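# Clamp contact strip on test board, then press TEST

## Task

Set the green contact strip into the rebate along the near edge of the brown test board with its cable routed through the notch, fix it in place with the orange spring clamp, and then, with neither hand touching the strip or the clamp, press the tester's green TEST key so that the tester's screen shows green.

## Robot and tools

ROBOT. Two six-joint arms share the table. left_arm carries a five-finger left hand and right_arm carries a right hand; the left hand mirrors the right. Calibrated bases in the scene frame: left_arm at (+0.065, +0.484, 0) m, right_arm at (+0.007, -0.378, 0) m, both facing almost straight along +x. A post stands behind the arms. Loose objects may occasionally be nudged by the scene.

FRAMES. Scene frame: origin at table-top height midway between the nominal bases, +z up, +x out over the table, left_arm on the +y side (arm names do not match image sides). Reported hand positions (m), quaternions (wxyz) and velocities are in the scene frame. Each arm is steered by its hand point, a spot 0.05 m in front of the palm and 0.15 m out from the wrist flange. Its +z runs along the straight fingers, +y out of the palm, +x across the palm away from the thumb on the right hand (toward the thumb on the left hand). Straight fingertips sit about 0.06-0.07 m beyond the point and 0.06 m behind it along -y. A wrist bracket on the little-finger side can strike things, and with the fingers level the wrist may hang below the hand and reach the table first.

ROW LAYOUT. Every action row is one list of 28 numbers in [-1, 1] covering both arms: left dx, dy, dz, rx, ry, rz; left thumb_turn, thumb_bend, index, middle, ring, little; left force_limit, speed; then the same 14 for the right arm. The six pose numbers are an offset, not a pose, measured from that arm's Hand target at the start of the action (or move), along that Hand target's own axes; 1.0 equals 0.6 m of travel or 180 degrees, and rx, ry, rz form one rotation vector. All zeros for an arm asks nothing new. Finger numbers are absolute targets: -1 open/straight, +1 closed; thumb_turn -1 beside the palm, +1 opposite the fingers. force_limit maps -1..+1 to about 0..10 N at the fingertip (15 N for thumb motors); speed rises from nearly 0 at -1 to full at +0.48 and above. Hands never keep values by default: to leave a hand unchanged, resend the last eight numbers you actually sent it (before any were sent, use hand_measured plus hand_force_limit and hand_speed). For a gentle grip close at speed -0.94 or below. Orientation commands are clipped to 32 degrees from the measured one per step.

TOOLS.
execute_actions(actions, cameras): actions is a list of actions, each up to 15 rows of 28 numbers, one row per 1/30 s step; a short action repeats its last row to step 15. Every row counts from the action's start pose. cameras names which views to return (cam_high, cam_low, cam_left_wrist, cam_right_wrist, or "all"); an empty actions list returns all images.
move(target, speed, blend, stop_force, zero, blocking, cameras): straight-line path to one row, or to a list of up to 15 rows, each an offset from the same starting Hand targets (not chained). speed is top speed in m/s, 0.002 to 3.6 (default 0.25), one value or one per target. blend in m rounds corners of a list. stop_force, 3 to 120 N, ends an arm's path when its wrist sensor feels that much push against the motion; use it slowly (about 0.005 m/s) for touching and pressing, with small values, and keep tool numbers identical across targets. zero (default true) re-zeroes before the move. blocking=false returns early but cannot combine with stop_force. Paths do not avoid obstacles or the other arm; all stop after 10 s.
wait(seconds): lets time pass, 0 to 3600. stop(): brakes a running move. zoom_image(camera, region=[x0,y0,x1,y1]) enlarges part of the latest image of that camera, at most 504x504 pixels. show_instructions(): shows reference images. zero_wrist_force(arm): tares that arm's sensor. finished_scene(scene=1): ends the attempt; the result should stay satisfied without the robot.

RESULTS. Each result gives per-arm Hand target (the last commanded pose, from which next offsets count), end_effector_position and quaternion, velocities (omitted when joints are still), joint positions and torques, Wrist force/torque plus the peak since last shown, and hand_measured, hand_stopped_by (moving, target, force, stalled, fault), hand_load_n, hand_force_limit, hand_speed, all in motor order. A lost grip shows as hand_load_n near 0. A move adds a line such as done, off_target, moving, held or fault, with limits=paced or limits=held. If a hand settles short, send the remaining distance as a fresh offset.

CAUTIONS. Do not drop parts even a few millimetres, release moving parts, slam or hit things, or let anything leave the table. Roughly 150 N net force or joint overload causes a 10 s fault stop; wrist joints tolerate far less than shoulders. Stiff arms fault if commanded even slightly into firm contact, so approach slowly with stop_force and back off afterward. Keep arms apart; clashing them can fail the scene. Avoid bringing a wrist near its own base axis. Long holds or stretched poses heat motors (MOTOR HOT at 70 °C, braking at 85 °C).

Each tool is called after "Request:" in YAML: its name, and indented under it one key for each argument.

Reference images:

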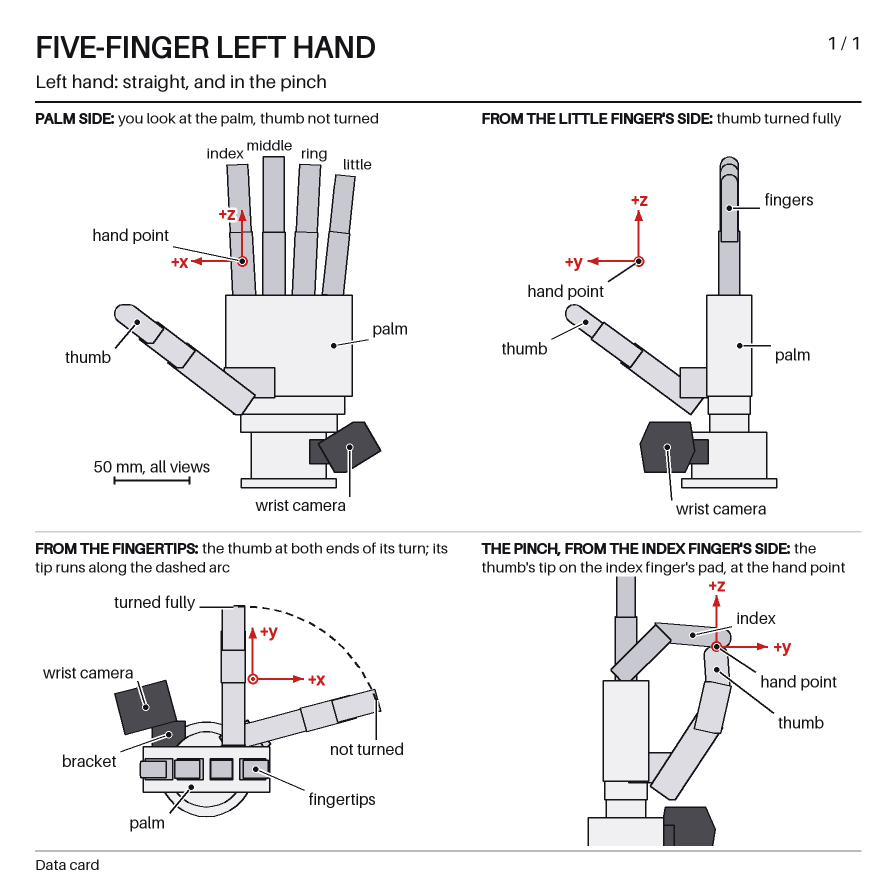

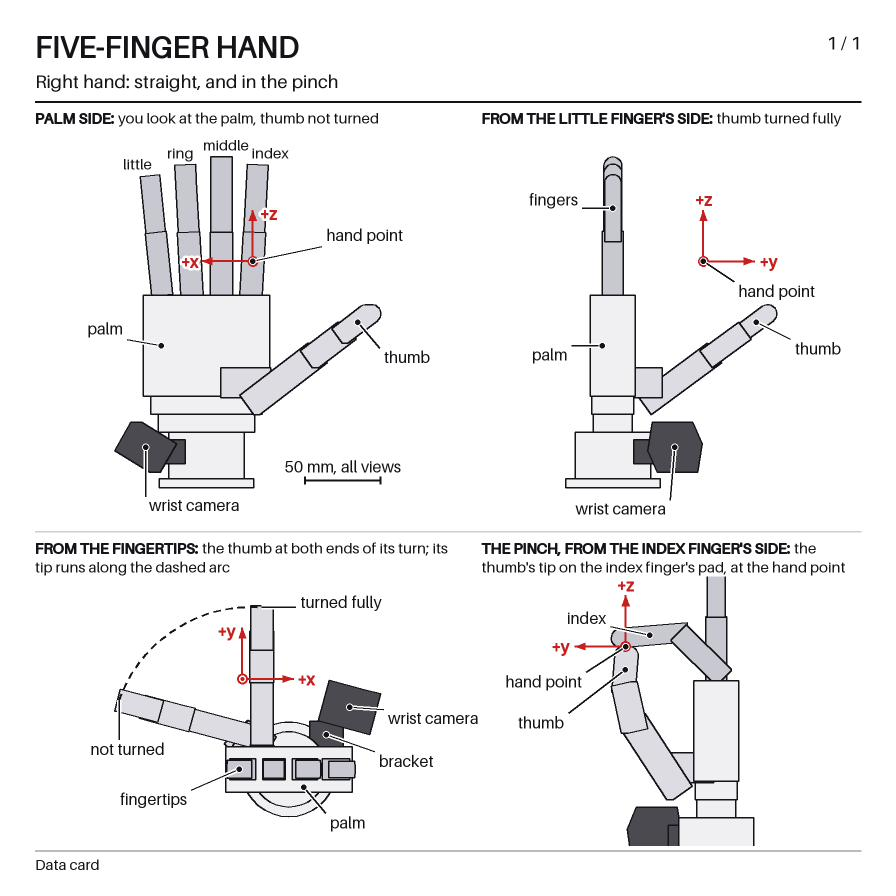

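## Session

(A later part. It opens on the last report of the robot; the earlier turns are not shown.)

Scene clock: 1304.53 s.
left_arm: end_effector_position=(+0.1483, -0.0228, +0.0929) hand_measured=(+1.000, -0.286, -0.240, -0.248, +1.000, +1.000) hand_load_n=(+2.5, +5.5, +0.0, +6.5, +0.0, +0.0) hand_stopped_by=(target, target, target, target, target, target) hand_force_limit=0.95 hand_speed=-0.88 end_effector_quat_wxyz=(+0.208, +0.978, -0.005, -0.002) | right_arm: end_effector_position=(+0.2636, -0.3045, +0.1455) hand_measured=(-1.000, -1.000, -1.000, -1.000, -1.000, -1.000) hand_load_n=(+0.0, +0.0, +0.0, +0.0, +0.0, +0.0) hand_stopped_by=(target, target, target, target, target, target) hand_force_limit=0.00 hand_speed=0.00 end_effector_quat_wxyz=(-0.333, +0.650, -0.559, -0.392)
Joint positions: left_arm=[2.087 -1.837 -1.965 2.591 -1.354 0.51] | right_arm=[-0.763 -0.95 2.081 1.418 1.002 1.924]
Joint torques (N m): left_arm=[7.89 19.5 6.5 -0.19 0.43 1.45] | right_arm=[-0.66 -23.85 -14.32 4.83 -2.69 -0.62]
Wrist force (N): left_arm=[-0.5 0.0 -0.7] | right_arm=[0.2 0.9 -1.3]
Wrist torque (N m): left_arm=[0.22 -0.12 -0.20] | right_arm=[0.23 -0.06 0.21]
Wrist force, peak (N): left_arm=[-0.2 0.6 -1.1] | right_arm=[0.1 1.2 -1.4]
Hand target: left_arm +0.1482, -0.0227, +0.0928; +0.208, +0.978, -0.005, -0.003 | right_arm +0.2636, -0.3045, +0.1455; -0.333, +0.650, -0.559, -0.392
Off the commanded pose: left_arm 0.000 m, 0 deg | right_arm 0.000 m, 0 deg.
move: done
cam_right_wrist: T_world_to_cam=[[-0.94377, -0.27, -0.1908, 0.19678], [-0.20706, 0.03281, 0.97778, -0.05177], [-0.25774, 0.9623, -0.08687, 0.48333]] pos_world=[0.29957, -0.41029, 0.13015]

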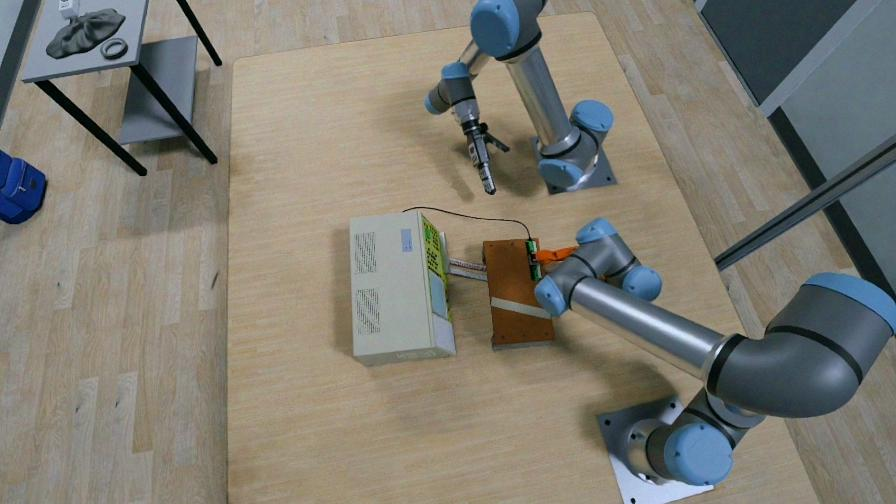

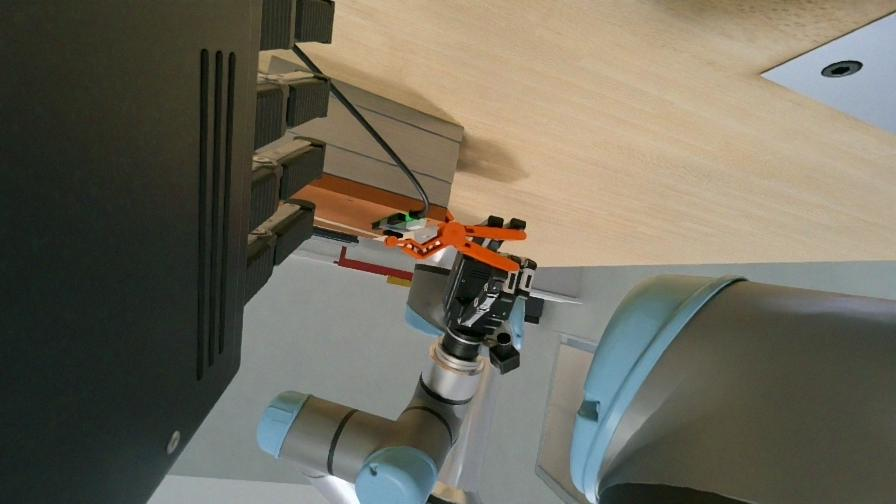

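Request:
move:
  target: [0,0.0014,-0.0030,0,0,0,1,-0.28,-0.29,-0.285,1,1,0.95,-0.88,0,0,0,0,0,0,-1,-1,-1,-1,-1,-1,0,0]

Request:
move:
  target: [0,0.0014,-0.0030,0,0,0,1,-0.28,-0.33,-0.325,1,1,0.95,-0.88,0,0,0,0,0,0,-1,-1,-1,-1,-1,-1,0,0]
  cameras: ["cam_high","cam_right_wrist","cam_left_wrist"]

Request:
zoom_image:
  camera: "cam_right_wrist"
  region: [367, 200, 479, 270]

Request:
zoom_image:
  camera: "cam_high"
  region: [524, 246, 564, 274]

Scene clock: 1310.90 s.
left_arm: end_effector_position=(+0.1482, -0.0227, +0.0948) hand_measured=(+1.000, -0.286, -0.290, -0.288, +1.000, +1.000) hand_load_n=(+3.5, +5.5, +0.0, +6.0, +0.0, +0.0) hand_stopped_by=(target, target, target, target, target, target) hand_force_limit=0.95 hand_speed=-0.88 end_effector_quat_wxyz=(+0.208, +0.978, -0.005, -0.003) | right_arm: end_effector_position=(+0.2636, -0.3045, +0.1455) hand_measured=(-1.000, -1.000, -1.000, -1.000, -1.000, -1.000) hand_load_n=(+0.0, +0.0, +0.0, +0.0, +0.0, +0.0) hand_stopped_by=(target, target, target, target, target, target) hand_force_limit=0.00 hand_speed=0.00 end_effector_quat_wxyz=(-0.333, +0.650, -0.559, -0.392)
Joint positions: left_arm=[2.087 -1.834 -1.963 2.586 -1.354 0.51] | right_arm=[-0.763 -0.95 2.081 1.418 1.002 1.924]
Joint torques (N m): left_arm=[1.42 20.33 23.03 -0.25 2.49 -0.12] | right_arm=[-0.58 -24.2 -13.92 4.9 -2.73 -0.7]
Wrist force (N): left_arm=[-0.4 -0.2 -0.1] | right_arm=[0.2 1.0 -1.4]
Wrist torque (N m): left_arm=[0.21 -0.14 -0.23] | right_arm=[0.25 -0.07 0.21]
Wrist force, peak (N): left_arm=[-0.3 0.6 -1.2] | right_arm=[0.1 1.1 -1.6]
Hand target: left_arm +0.1482, -0.0227, +0.0948; +0.208, +0.978, -0.005, -0.003 | right_arm +0.2636, -0.3045, +0.1455; -0.333, +0.650, -0.559, -0.392
Off the commanded pose: left_arm 0.000 m, 0 deg | right_arm 0.000 m, 0 deg.
move: done

Scene clock: 1311.40 s.
left_arm: end_effector_position=(+0.1483, -0.0229, +0.0969) hand_measured=(+1.000, -0.286, -0.330, -0.328, +1.000, +1.000) hand_load_n=(+3.0, +4.0, +0.0, +5.0, +0.0, +0.0) hand_stopped_by=(target, target, target, target, target, target) hand_force_limit=0.95 hand_speed=-0.88 end_effector_quat_wxyz=(+0.208, +0.978, -0.005, -0.002) | right_arm: end_effector_position=(+0.2636, -0.3045, +0.1455) hand_measured=(-1.000, -1.000, -1.000, -1.000, -1.000, -1.000) hand_load_n=(+0.0, +0.0, +0.0, +0.0, +0.0, +0.0) hand_stopped_by=(target, target, target, target, target, target) hand_force_limit=0.00 hand_speed=0.00 end_effector_quat_wxyz=(-0.333, +0.650, -0.559, -0.392)
Joint positions: left_arm=[2.087 -1.831 -1.96 2.581 -1.354 0.51] | right_arm=[-0.763 -0.95 2.081 1.418 1.002 1.924]
Joint torques (N m): left_arm=[-11.02 20.13 6.16 -0.11 1.23 -1.29] | right_arm=[-0.69 -23.86 -13.99 4.83 -2.76 -0.65]
Wrist force (N): left_arm=[-0.3 -0.5 0.3] | right_arm=[0.0 1.0 -1.3]
Wrist torque (N m): left_arm=[0.23 -0.17 -0.21] | right_arm=[0.24 -0.03 0.19]
Wrist force, peak (N): left_arm=[-0.3 -1.0 0.8] | right_arm=[0.3 1.1 -1.5]
Hand target: left_arm +0.1482, -0.0228, +0.0968; +0.208, +0.978, -0.005, -0.003 | right_arm +0.2636, -0.3045, +0.1455; -0.333, +0.650, -0.559, -0.392
Off the commanded pose: left_arm 0.000 m, 0 deg | right_arm 0.000 m, 0 deg.
move: done
cam_left_wrist: T_world_to_cam=[[0.31594, 0.8668, -0.38579, 0.01693], [0.86472, -0.09574, 0.49305, -0.16418], [0.39044, -0.48937, -0.77979, 0.11517]] pos_world=[0.09165, 0.02596, 0.17729]
cam_right_wrist: T_world_to_cam=[[-0.94377, -0.27, -0.1908, 0.19678], [-0.20706, 0.03281, 0.97778, -0.05177], [-0.25774, 0.9623, -0.08687, 0.48333]] pos_world=[0.29957, -0.41029, 0.13015]
Images, in order (width x height): cam_high 896x504, cam_left_wrist 896x504, cam_right_wrist 896x504.

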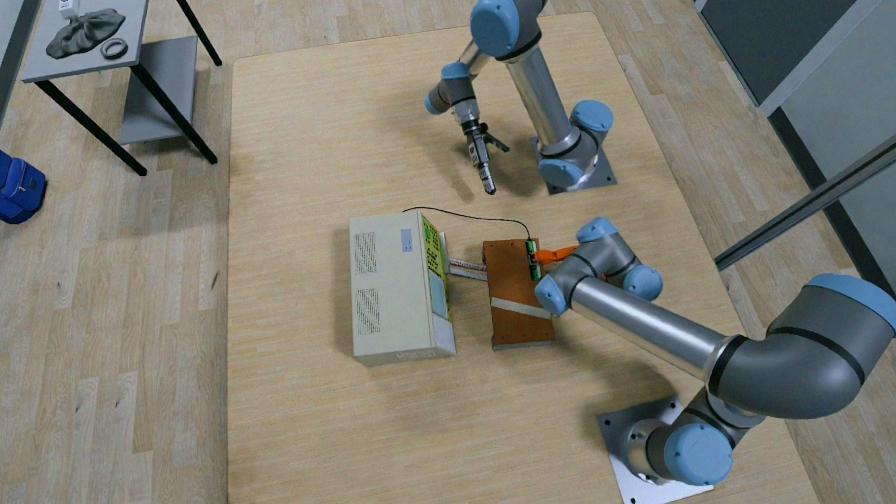

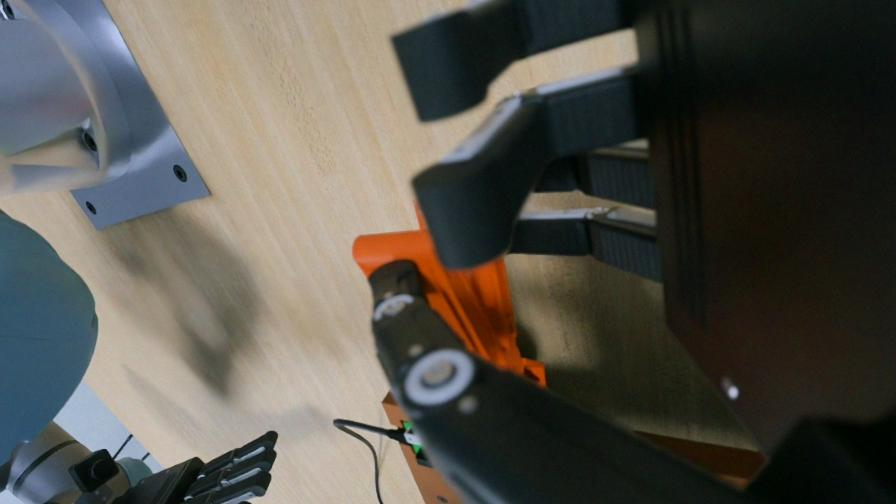

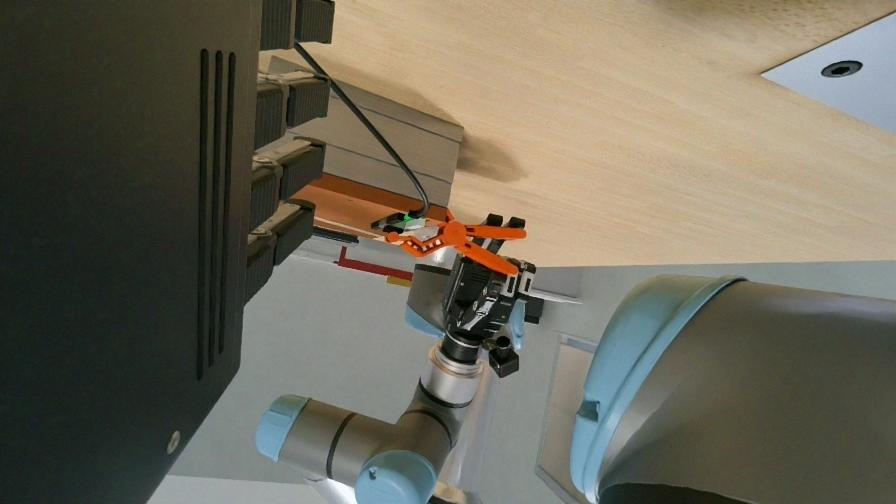

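Scaled by 4.500 from the camera's image (finer frame: 1280x720).

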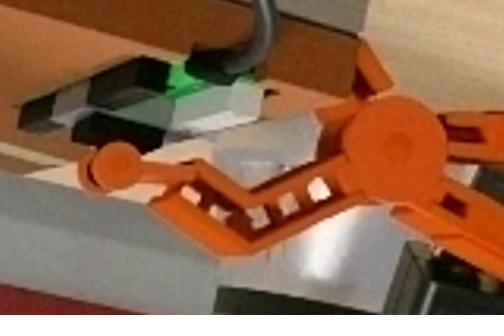

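Scaled by 12.600 from the camera's image (finer frame: 1280x720).

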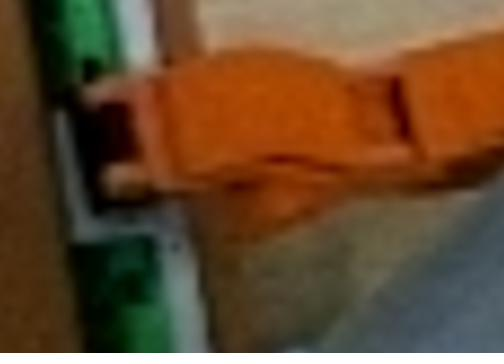

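Request:
move:
  target: [0,0,0,0,0,0,1,-0.28,-0.38,-0.365,1,1,0.95,-0.88,0,0,0,0,0,0,-1,-1,-1,-1,-1,-1,0,0]
  cameras: ["cam_high","cam_right_wrist"]

Request:
zoom_image:
  camera: "cam_right_wrist"
  region: [367, 200, 479, 270]

Scene clock: 1318.37 s.
left_arm: end_effector_position=(+0.1482, -0.0228, +0.0968) hand_measured=(+1.000, -0.284, -0.380, -0.366, +1.000, +1.000) hand_load_n=(+2.0, +2.0, +0.0, +2.5, +0.0, +0.0) hand_stopped_by=(target, target, target, target, target, target) hand_force_limit=0.95 hand_speed=-0.88 end_effector_quat_wxyz=(+0.208, +0.978, -0.005, -0.003) | right_arm: end_effector_position=(+0.2636, -0.3045, +0.1455) hand_measured=(-1.000, -1.000, -1.000, -1.000, -1.000, -1.000) hand_load_n=(+0.0, +0.0, +0.0, +0.0, +0.0, +0.0) hand_stopped_by=(target, target, target, target, target, target) hand_force_limit=0.00 hand_speed=0.00 end_effector_quat_wxyz=(-0.333, +0.650, -0.559, -0.392)
Joint positions: left_arm=[2.087 -1.831 -1.96 2.581 -1.354 0.51] | right_arm=[-0.763 -0.95 2.081 1.418 1.002 1.924]
Joint torques (N m): left_arm=[-11.68 19.72 3.04 -0.82 -1.43 -1.34] | right_arm=[-1.07 -24 -14.03 4.89 -2.69 -0.75]
Wrist force (N): left_arm=[2.4 1.2 -0.9] | right_arm=[0.1 0.8 -1.3]
Wrist torque (N m): left_arm=[0.28 -0.23 -0.15] | right_arm=[0.21 -0.05 0.20]
Wrist force, peak (N): left_arm=[2.4 1.2 -1.2] | right_arm=[0.5 1.1 -1.6]
Hand target: left_arm +0.1482, -0.0228, +0.0968; +0.208, +0.978, -0.005, -0.003 | right_arm +0.2636, -0.3045, +0.1455; -0.333, +0.650, -0.559, -0.392
Off the commanded pose: left_arm 0.000 m, 0 deg | right_arm 0.000 m, 0 deg.
move: done
cam_right_wrist: T_world_to_cam=[[-0.94377, -0.27, -0.1908, 0.19678], [-0.20706, 0.03281, 0.97778, -0.05177], [-0.25774, 0.9623, -0.08687, 0.48333]] pos_world=[0.29957, -0.41029, 0.13015]

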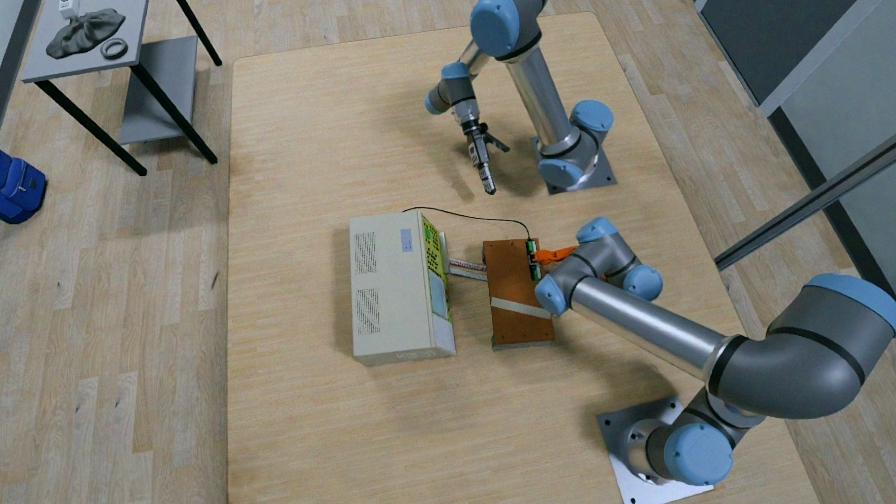

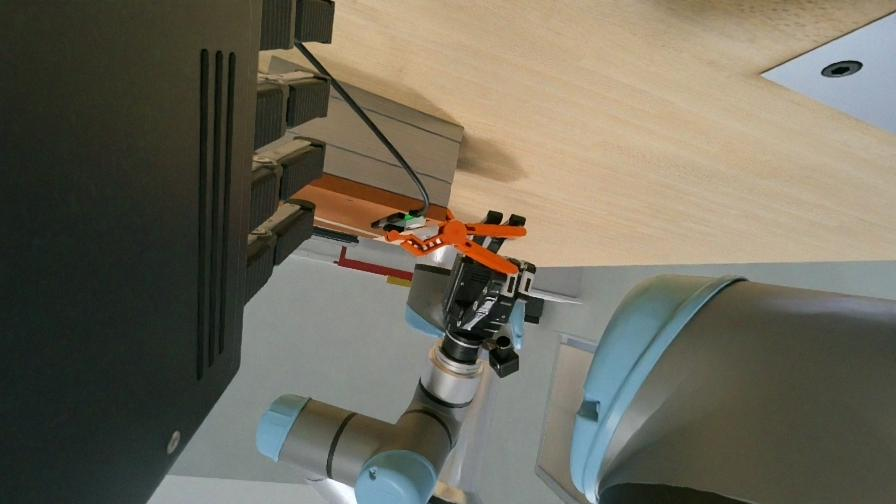

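Scaled by 4.500 from the camera's image (finer frame: 1280x720).

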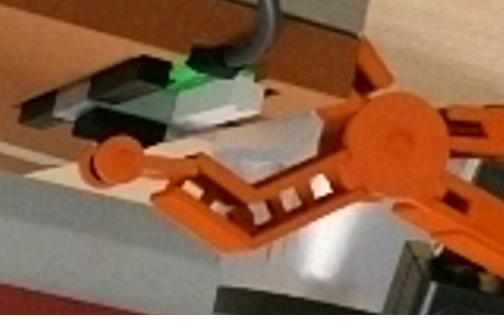

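Request:
move:
  target: [0,0,0,0,0,0,1,-0.28,-0.43,-0.415,1,1,0.95,-0.88,0,0,0,0,0,0,-1,-1,-1,-1,-1,-1,0,0]
  cameras: ["cam_high","cam_right_wrist"]

Request:
zoom_image:
  camera: "cam_right_wrist"
  region: [367, 200, 479, 270]

Request:
zoom_image:
  camera: "cam_high"
  region: [524, 246, 564, 274]

Scene clock: 1322.40 s.
left_arm: end_effector_position=(+0.1482, -0.0228, +0.0968) hand_measured=(+1.000, -0.284, -0.430, -0.416, +1.000, +1.000) hand_load_n=(+0.0, +0.0, +0.0, +0.5, +0.0, +0.0) hand_stopped_by=(target, target, target, target, target, target) hand_force_limit=0.95 hand_speed=-0.88 end_effector_quat_wxyz=(+0.208, +0.978, -0.005, -0.003) | right_arm: end_effector_position=(+0.2636, -0.3045, +0.1455) hand_measured=(-1.000, -1.000, -1.000, -1.000, -1.000, -1.000) hand_load_n=(+0.0, +0.0, +0.0, +0.0, +0.0, +0.0) hand_stopped_by=(target, target, target, target, target, target) hand_force_limit=0.00 hand_speed=0.00 end_effector_quat_wxyz=(-0.333, +0.650, -0.559, -0.392)
Joint positions: left_arm=[2.087 -1.831 -1.96 2.581 -1.354 0.51] | right_arm=[-0.763 -0.95 2.081 1.418 1.002 1.924]
Joint torques (N m): left_arm=[-10.23 20.02 2.42 -1.14 -1.59 -1.35] | right_arm=[-0.67 -23.79 -13.92 4.88 -2.77 -0.68]
Wrist force (N): left_arm=[-0.3 0.8 -0.7] | right_arm=[0.2 0.9 -1.4]
Wrist torque (N m): left_arm=[0.29 -0.06 -0.18] | right_arm=[0.25 -0.06 0.21]
Wrist force, peak (N): left_arm=[2.3 1.5 -1.3] | right_arm=[0.2 1.0 -1.7]
Hand target: left_arm +0.1482, -0.0228, +0.0968; +0.208, +0.978, -0.005, -0.003 | right_arm +0.2636, -0.3045, +0.1455; -0.333, +0.650, -0.559, -0.392
Off the commanded pose: left_arm 0.000 m, 0 deg | right_arm 0.000 m, 0 deg.
move: done
cam_right_wrist: T_world_to_cam=[[-0.94377, -0.27, -0.1908, 0.19678], [-0.20706, 0.03281, 0.97778, -0.05177], [-0.25774, 0.9623, -0.08687, 0.48333]] pos_world=[0.29957, -0.41029, 0.13015]

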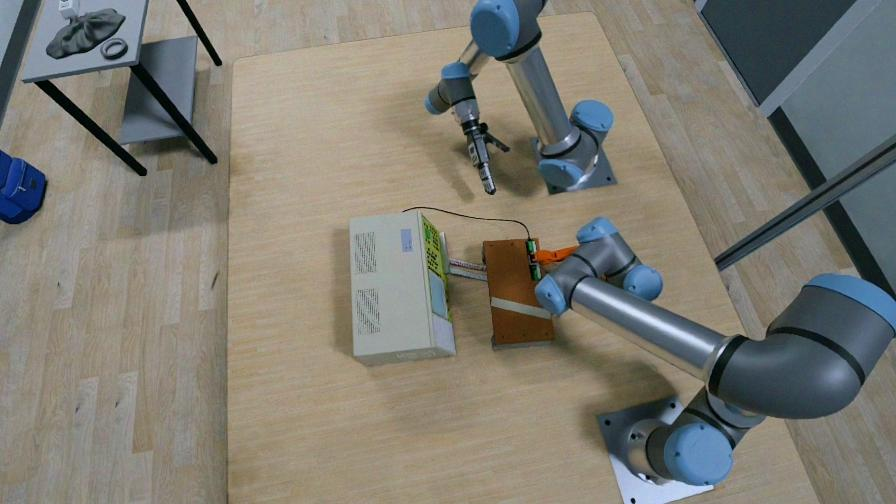

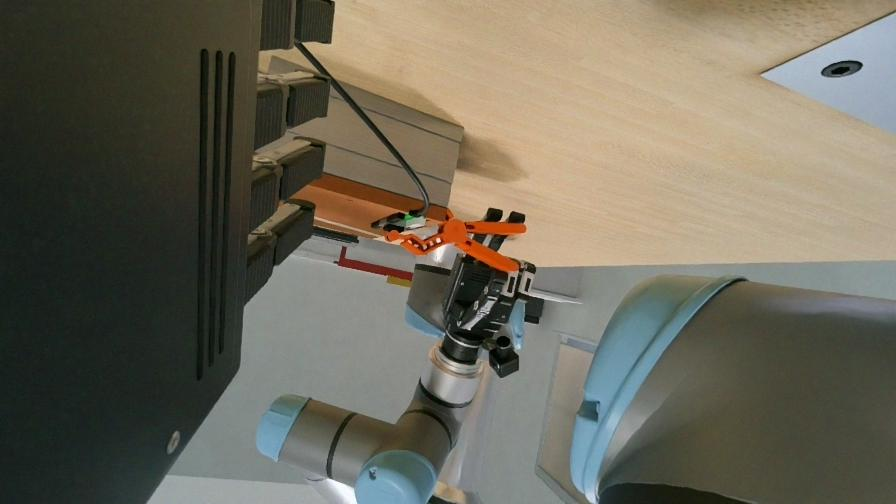

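Scaled by 4.500 from the camera's image (finer frame: 1280x720).

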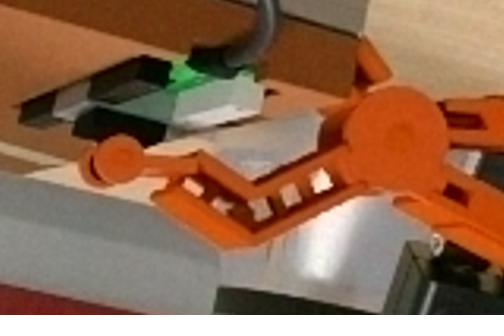

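Scaled by 12.600 from the camera's image (finer frame: 1280x720).

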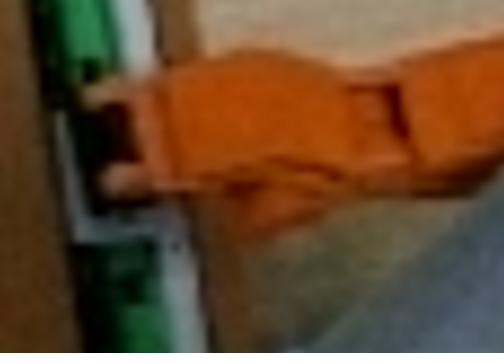

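Request:
zoom_image:
  camera: "cam_right_wrist"
  region: [367, 205, 423, 247]

Scaled by 9.000 from the camera's image (finer frame: 1280x720).

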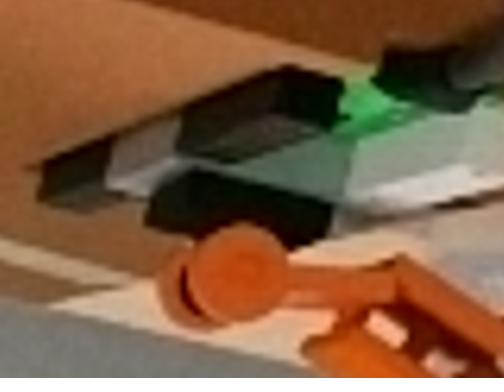

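Request:
move:
  target: [0,0,0,0,0,0,1,-0.28,-0.72,-0.74,1,1,0.95,-0.7,0,0,0,0,0,0,-1,-1,-1,-1,-1,-1,0,0]

Request:
move:
  target: [0,0,0,0,0,0,1,-1,-0.72,-0.74,1,1,0.95,-0.7,0,0,0,0,0,0,-1,-1,-1,-1,-1,-1,0,0]
  cameras: ["cam_high","cam_right_wrist","cam_left_wrist"]

Request:
zoom_image:
  camera: "cam_right_wrist"
  region: [367, 190, 543, 300]

Scene clock: 1339.20 s.
left_arm: end_effector_position=(+0.1482, -0.0228, +0.0968) hand_measured=(+1.000, -0.284, -0.720, -0.740, +1.000, +1.000) hand_load_n=(+0.0, +0.0, +0.0, +0.0, +0.0, +0.0) hand_stopped_by=(target, target, target, target, target, target) hand_force_limit=0.95 hand_speed=-0.70 end_effector_quat_wxyz=(+0.208, +0.978, -0.005, -0.003) | right_arm: end_effector_position=(+0.2636, -0.3045, +0.1455) hand_measured=(-1.000, -1.000, -1.000, -1.000, -1.000, -1.000) hand_load_n=(+0.0, +0.0, +0.0, +0.0, +0.0, +0.0) hand_stopped_by=(target, target, target, target, target, target) hand_force_limit=0.00 hand_speed=0.00 end_effector_quat_wxyz=(-0.333, +0.650, -0.559, -0.392)
Joint positions: left_arm=[2.087 -1.831 -1.96 2.581 -1.354 0.51] | right_arm=[-0.763 -0.95 2.081 1.418 1.002 1.924]
Joint torques (N m): left_arm=[-7.76 20.61 3.09 -1.83 -1.48 -1.42] | right_arm=[-0.89 -24.03 -13.98 4.86 -2.8 -0.84]
Wrist force (N): left_arm=[-0.3 1.1 -1.6] | right_arm=[0.2 0.9 -1.4]
Wrist torque (N m): left_arm=[0.33 -0.11 -0.18] | right_arm=[0.24 -0.07 0.21]
Wrist force, peak (N): left_arm=[-0.3 1.1 -1.6] | right_arm=[0.4 1.1 -1.5]
Hand target: left_arm +0.1482, -0.0228, +0.0968; +0.208, +0.978, -0.005, -0.003 | right_arm +0.2636, -0.3045, +0.1455; -0.333, +0.650, -0.559, -0.392
Off the commanded pose: left_arm 0.000 m, 0 deg | right_arm 0.000 m, 0 deg.
move: done

Scene clock: 1341.13 s.
left_arm: end_effector_position=(+0.1482, -0.0228, +0.0968) hand_measured=(+1.000, -1.000, -0.720, -0.740, +1.000, +1.000) hand_load_n=(+0.0, +0.0, +0.0, +0.0, +0.0, +0.0) hand_stopped_by=(target, target, target, target, target, target) hand_force_limit=0.95 hand_speed=-0.70 end_effector_quat_wxyz=(+0.208, +0.978, -0.005, -0.003) | right_arm: end_effector_position=(+0.2636, -0.3045, +0.1455) hand_measured=(-1.000, -1.000, -1.000, -1.000, -1.000, -1.000) hand_load_n=(+0.0, +0.0, +0.0, +0.0, +0.0, +0.0) hand_stopped_by=(target, target, target, target, target, target) hand_force_limit=0.00 hand_speed=0.00 end_effector_quat_wxyz=(-0.333, +0.650, -0.559, -0.392)
Joint positions: left_arm=[2.087 -1.831 -1.96 2.581 -1.354 0.51] | right_arm=[-0.763 -0.95 2.081 1.418 1.002 1.924]
Joint torques (N m): left_arm=[-6.37 20.66 5.31 -1.96 -1.52 -1.32] | right_arm=[-0.59 -24.01 -14.14 4.81 -2.75 -0.79]
Wrist force (N): left_arm=[-0.1 0.7 -1.5] | right_arm=[0.3 1.1 -1.4]
Wrist torque (N m): left_arm=[0.28 -0.13 -0.15] | right_arm=[0.26 -0.07 0.22]
Wrist force, peak (N): left_arm=[-0.2 1.1 -1.7] | right_arm=[0.4 1.1 -1.6]
Hand target: left_arm +0.1482, -0.0228, +0.0968; +0.208, +0.978, -0.005, -0.003 | right_arm +0.2636, -0.3045, +0.1455; -0.333, +0.650, -0.559, -0.392
Off the commanded pose: left_arm 0.000 m, 0 deg | right_arm 0.000 m, 0 deg.
move: done
cam_left_wrist: T_world_to_cam=[[0.31587, 0.86691, -0.38561, 0.01685], [0.86479, -0.09586, 0.49289, -0.16406], [0.39033, -0.48916, -0.77998, 0.1153]] pos_world=[0.09155, 0.02606, 0.17729]
cam_right_wrist: T_world_to_cam=[[-0.94377, -0.27, -0.1908, 0.19678], [-0.20706, 0.03281, 0.97778, -0.05177], [-0.25774, 0.9623, -0.08687, 0.48333]] pos_world=[0.29957, -0.41029, 0.13015]
Images, in order (width x height): cam_high 896x504, cam_left_wrist 896x504, cam_right_wrist 896x504.

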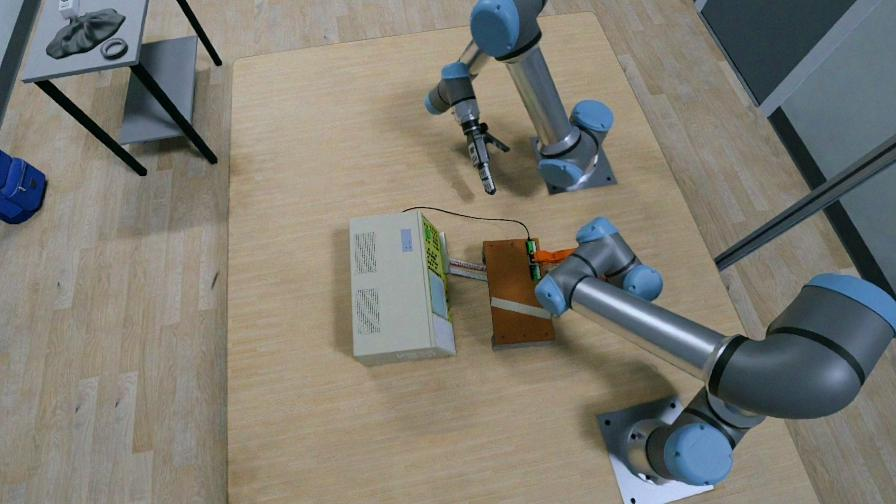

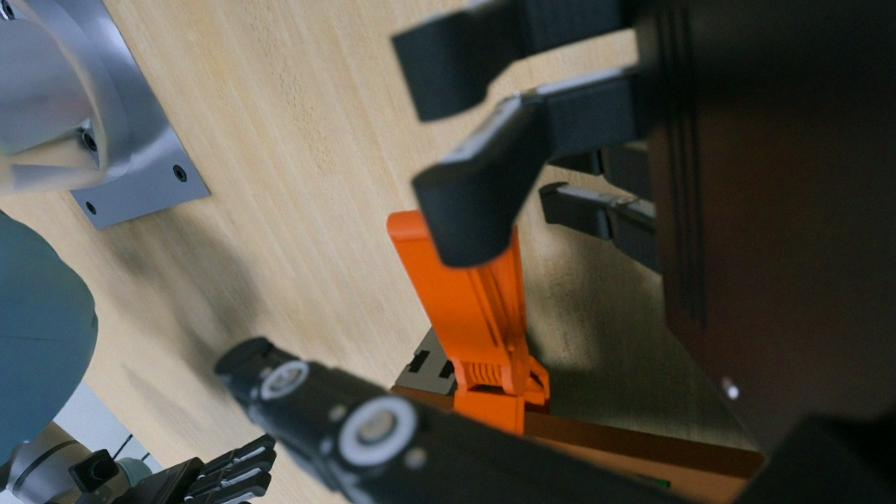

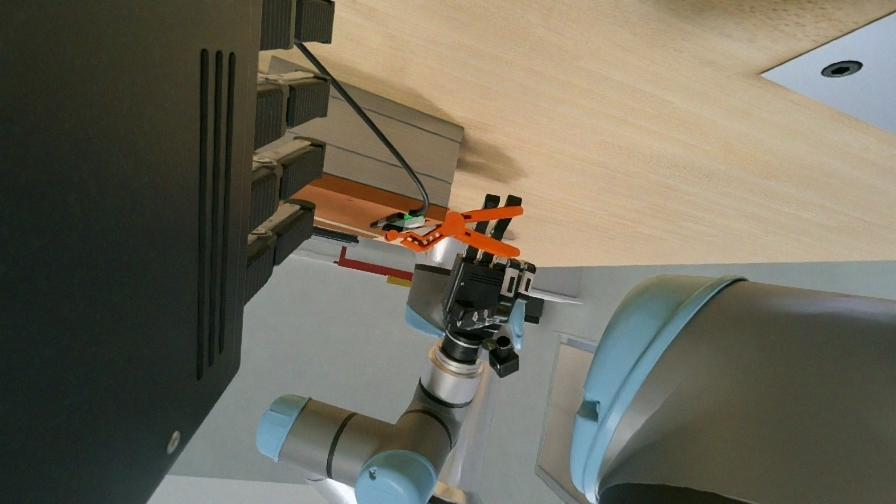

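Scaled by 2.864 from the camera's image (finer frame: 1280x720).

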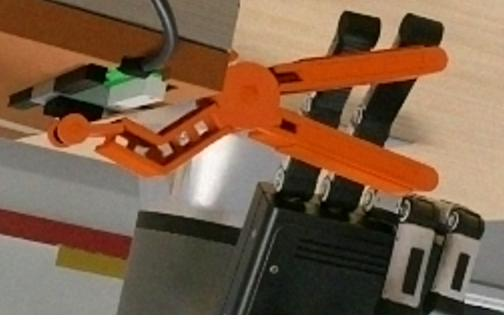

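Request:
move:
  target: [0,0,-0.06,0,0,0,1,-1,-0.72,-0.74,1,1,0.95,-0.7,0,0,0,0,0,0,-1,-1,-1,-1,-1,-1,0,0]
  speed: 0.05
  stop_force: 4

Request:
move:
  target: [0,0,-0.2,0,0,0,1,-1,-0.72,-0.74,1,1,0.95,-0.7,0,0,0,0,0,0,-1,-1,-1,-1,-1,-1,0,0]
  speed: 0.15
  cameras: ["cam_high","cam_right_wrist"]

Request:
zoom_image:
  camera: "cam_right_wrist"
  region: [367, 190, 543, 300]

Request:
zoom_image:
  camera: "cam_high"
  region: [400, 200, 620, 300]

Scene clock: 1353.47 s.
left_arm: end_effector_position=(+0.1485, -0.0082, +0.1297) hand_measured=(+1.000, -1.000, -0.720, -0.740, +1.000, +1.000) hand_load_n=(+0.0, -0.5, +0.0, +0.0, +0.0, +0.0) hand_stopped_by=(target, target, target, target, target, target) hand_force_limit=0.95 hand_speed=-0.70 end_effector_quat_wxyz=(+0.208, +0.978, -0.005, -0.003) | right_arm: end_effector_position=(+0.2636, -0.3045, +0.1455) hand_measured=(-1.000, -1.000, -1.000, -1.000, -1.000, -1.000) hand_load_n=(+0.0, +0.0, +0.0, +0.0, +0.0, -0.5) hand_stopped_by=(target, target, target, target, target, target) hand_force_limit=0.00 hand_speed=0.00 end_effector_quat_wxyz=(-0.333, +0.650, -0.559, -0.392)
Joint positions: left_arm=[2.111 -1.751 -1.962 2.498 -1.346 0.534] | right_arm=[-0.763 -0.95 2.081 1.418 1.002 1.924]
Joint torques (N m): left_arm=[-11.8 20.96 28.74 -2.47 -1.71 -1.73] | right_arm=[-1.91 -23.78 -14.08 4.75 -2.65 -0.87]
Wrist force (N): left_arm=[-0.2 0.5 -1.5] | right_arm=[0.2 1.0 -1.5]
Wrist torque (N m): left_arm=[0.22 -0.12 -0.15] | right_arm=[0.25 -0.07 0.21]
Wrist force, peak (N): left_arm=[-0.4 0.9 -2.0] | right_arm=[0.4 1.0 -1.6]
Hand target: left_arm +0.1485, -0.0082, +0.1297; +0.208, +0.978, -0.005, -0.003 | right_arm +0.2636, -0.3045, +0.1455; -0.333, +0.650, -0.559, -0.392
Off the commanded pose: left_arm 0.000 m, 0 deg | right_arm 0.000 m, 0 deg.
move: done

Scene clock: 1354.73 s.
left_arm: end_effector_position=(+0.1494, +0.0405, +0.2394) hand_measured=(+1.000, -1.000, -0.720, -0.740, +1.000, +1.000) hand_load_n=(+0.0, +0.0, +0.0, +0.0, +0.0, +0.0) hand_stopped_by=(target, target, target, target, target, target) hand_force_limit=0.95 hand_speed=-0.70 end_effector_quat_wxyz=(+0.208, +0.978, -0.005, -0.003) | right_arm: end_effector_position=(+0.2636, -0.3045, +0.1455) hand_measured=(-1.000, -1.000, -1.000, -1.000, -1.000, -1.000) hand_load_n=(+0.0, +0.0, +0.0, +0.0, +0.0, +0.0) hand_stopped_by=(target, target, target, target, target, target) hand_force_limit=0.00 hand_speed=0.00 end_effector_quat_wxyz=(-0.333, +0.650, -0.559, -0.392)
Joint positions: left_arm=[2.212 -1.519 -1.909 2.19 -1.312 0.631] | right_arm=[-0.763 -0.95 2.081 1.418 1.002 1.924]
Joint torques (N m): left_arm=[-11.85 21.61 5.93 -3.6 -1.99 -2.09] | right_arm=[-1.44 -24.07 -14.13 4.85 -2.7 -0.8]
Wrist force (N): left_arm=[-0.6 0.9 -1.3] | right_arm=[0.4 0.8 -1.2]
Wrist torque (N m): left_arm=[0.29 -0.08 -0.11] | right_arm=[0.22 -0.09 0.21]
Wrist force, peak (N): left_arm=[-0.3 0.8 -2.9] | right_arm=[0.4 1.0 -1.5]
Hand target: left_arm +0.1493, +0.0406, +0.2394; +0.208, +0.978, -0.005, -0.003 | right_arm +0.2636, -0.3045, +0.1455; -0.333, +0.650, -0.559, -0.392
Off the commanded pose: left_arm 0.000 m, 0 deg | right_arm 0.000 m, 0 deg.
move: done
cam_right_wrist: T_world_to_cam=[[-0.94377, -0.27, -0.1908, 0.19678], [-0.20706, 0.03281, 0.97778, -0.05177], [-0.25774, 0.9623, -0.08687, 0.48333]] pos_world=[0.29957, -0.41029, 0.13015]

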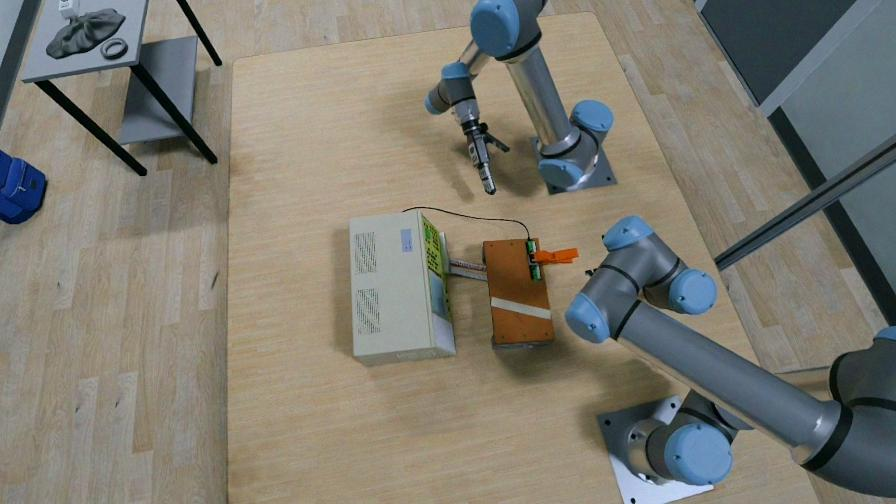

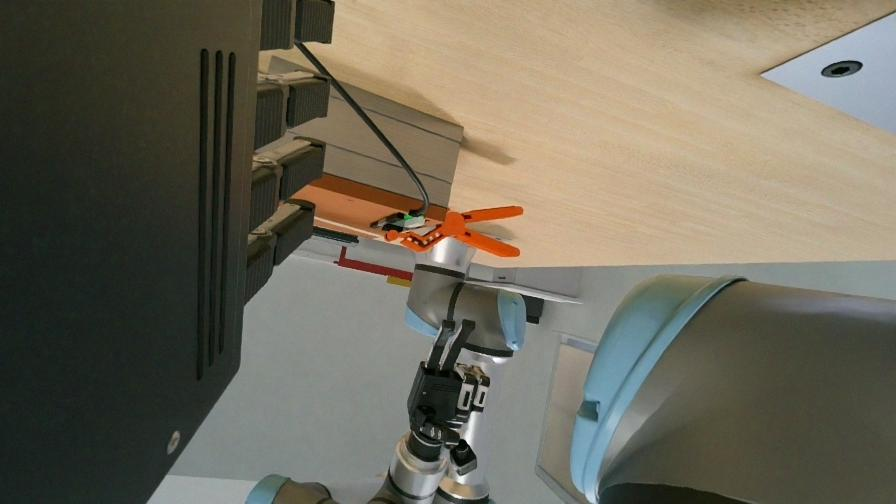

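Scaled by 2.864 from the camera's image (finer frame: 1280x720).

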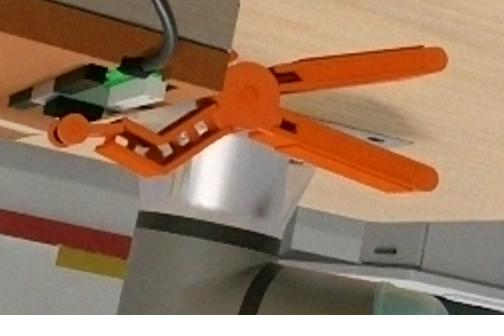

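Scaled by 2.291 from the camera's image (finer frame: 1280x720).

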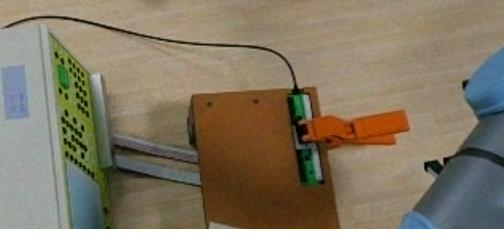

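Request:
zoom_image:
  camera: "cam_high"
  region: [520, 235, 590, 285]

Request:
zoom_image:
  camera: "cam_high"
  region: [400, 205, 470, 355]

Scaled by 7.200 from the camera's image (finer frame: 1280x720).

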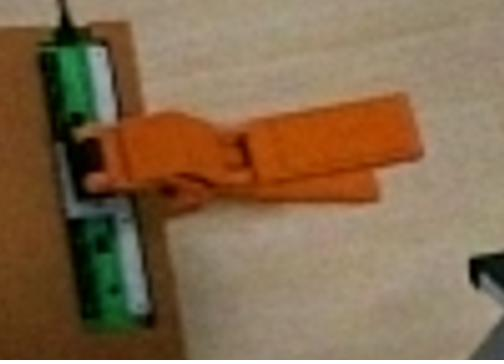

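Scaled by 3.360 from the camera's image (finer frame: 1280x720).

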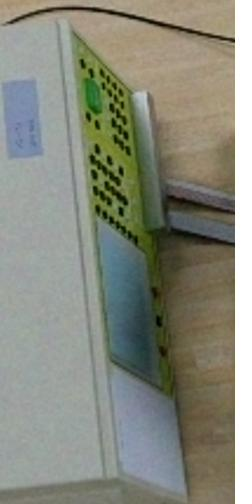

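Request:
move:
  target:
    - [-0.002,-0.1318,-0.1135,0,0,0,1,-1,-0.72,-0.74,1,1,0.95,-0.7,-0.2463,-0.048,-0.14,0,0,0,-1,-1,-1,1,1,1,0,0]
    - [-0.002,-0.1318,-0.1135,0,0,0,1,-1,-0.72,-0.74,1,1,0.95,-0.7,-0.2623,-0.197,0.1205,0.2272,0.3451,-0.0789,-1,-1,-1,1,1,1,0,0]
  speed: 0.2
  blend: 0.04
  cameras: ["cam_high","cam_right_wrist","cam_low"]

Scene clock: 1418.10 s.
left_arm: end_effector_position=(+0.1493, +0.1405, +0.2695) hand_measured=(+1.000, -1.000, -0.720, -0.740, +1.000, +1.000) hand_load_n=(+0.0, +0.0, +0.0, +0.0, +0.0, +0.0) hand_stopped_by=(target, target, target, target, target, target) hand_force_limit=0.95 hand_speed=-0.70 end_effector_quat_wxyz=(+0.208, +0.978, -0.005, -0.003) | right_arm: end_effector_position=(+0.3598, -0.1501, +0.2498) hand_measured=(-1.000, -1.000, -1.000, +1.000, +1.000, +1.000) hand_load_n=(+0.0, +0.0, +0.0, -0.5, +0.0, +0.0) hand_stopped_by=(target, target, target, target, target, target) hand_force_limit=0.00 hand_speed=0.00 end_effector_quat_wxyz=(-0.242, +0.664, -0.664, +0.242)
Joint positions: left_arm=[2.588 -1.218 -2.094 1.956 -1.209 1.012] | right_arm=[0.24 -1.652 1.761 0.777 1.727 3.331]
Joint torques (N m): left_arm=[-11.88 -1.5 31.8 -2.4 -2.23 0.29] | right_arm=[6.86 -18.14 -11.71 2.35 1.82 -0.13]
Wrist force (N): left_arm=[-0.6 0.5 -1.8] | right_arm=[0.3 2.2 -0.8]
Wrist torque (N m): left_arm=[0.23 -0.04 -0.01] | right_arm=[0.46 0.00 0.05]
Wrist force, peak (N): left_arm=[-0.5 0.8 -2.1] | right_arm=[-0.9 2.4 -0.8]
Hand target: left_arm +0.1493, +0.1405, +0.2695; +0.208, +0.978, -0.005, -0.003 | right_arm +0.3598, -0.1502, +0.2498; -0.242, +0.664, -0.664, +0.242
Off the commanded pose: left_arm 0.000 m, 0 deg | right_arm 0.000 m, 0 deg.
move: done
cam_right_wrist: T_world_to_cam=[[-0.75543, -0.22977, -0.61363, 0.39308], [-0.41623, 0.89155, 0.17858, 0.26497], [0.50605, 0.39031, -0.76914, 0.17839]] pos_world=[0.31696, -0.21554, 0.3311]
Images, in order (width x height): cam_high 896x504, cam_low 896x504, cam_right_wrist 896x504.

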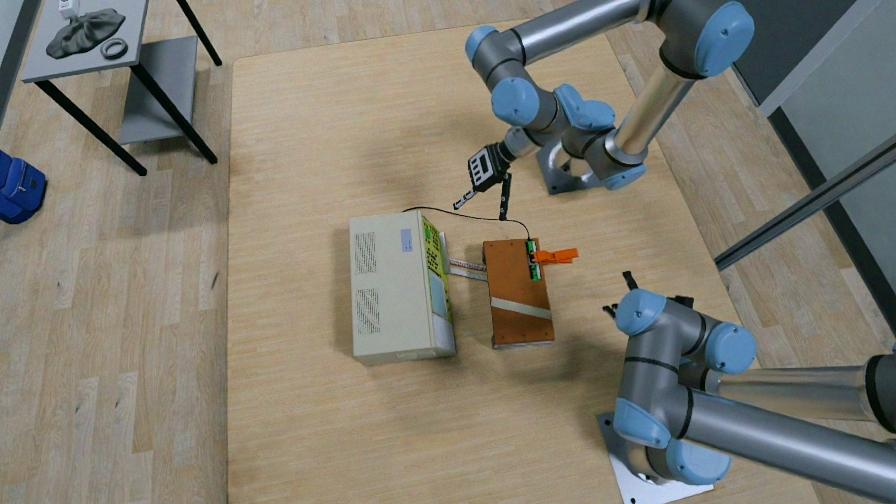

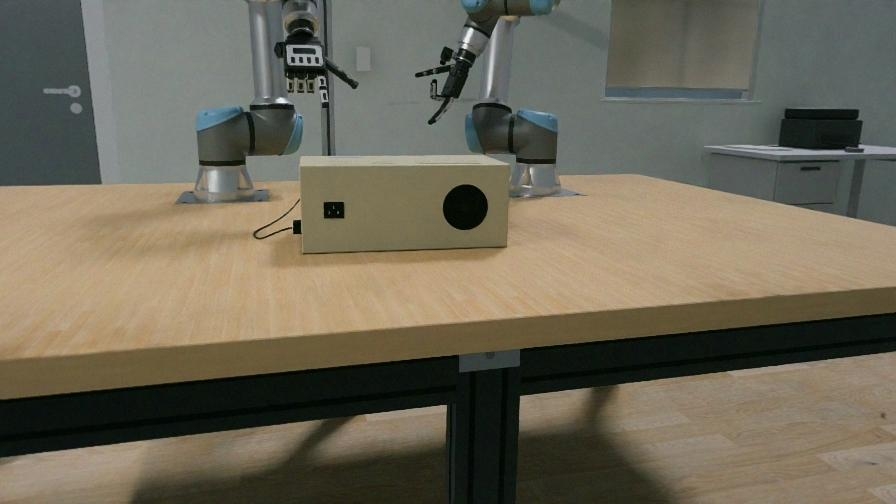

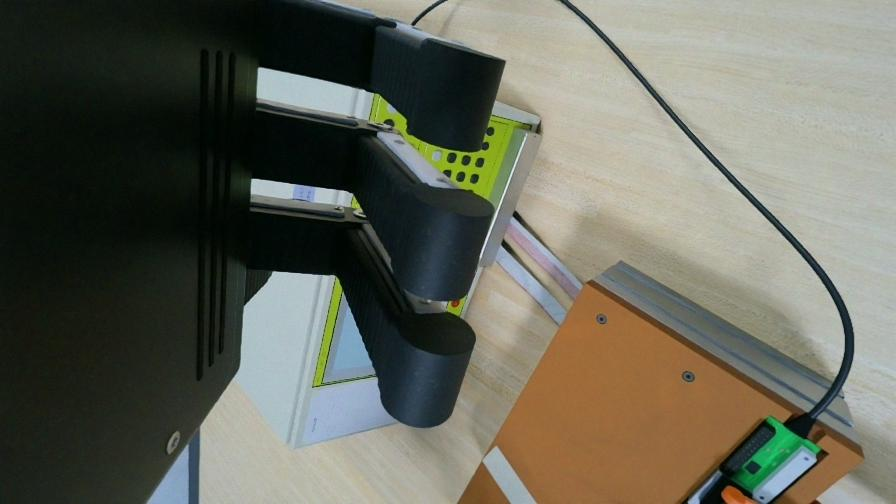

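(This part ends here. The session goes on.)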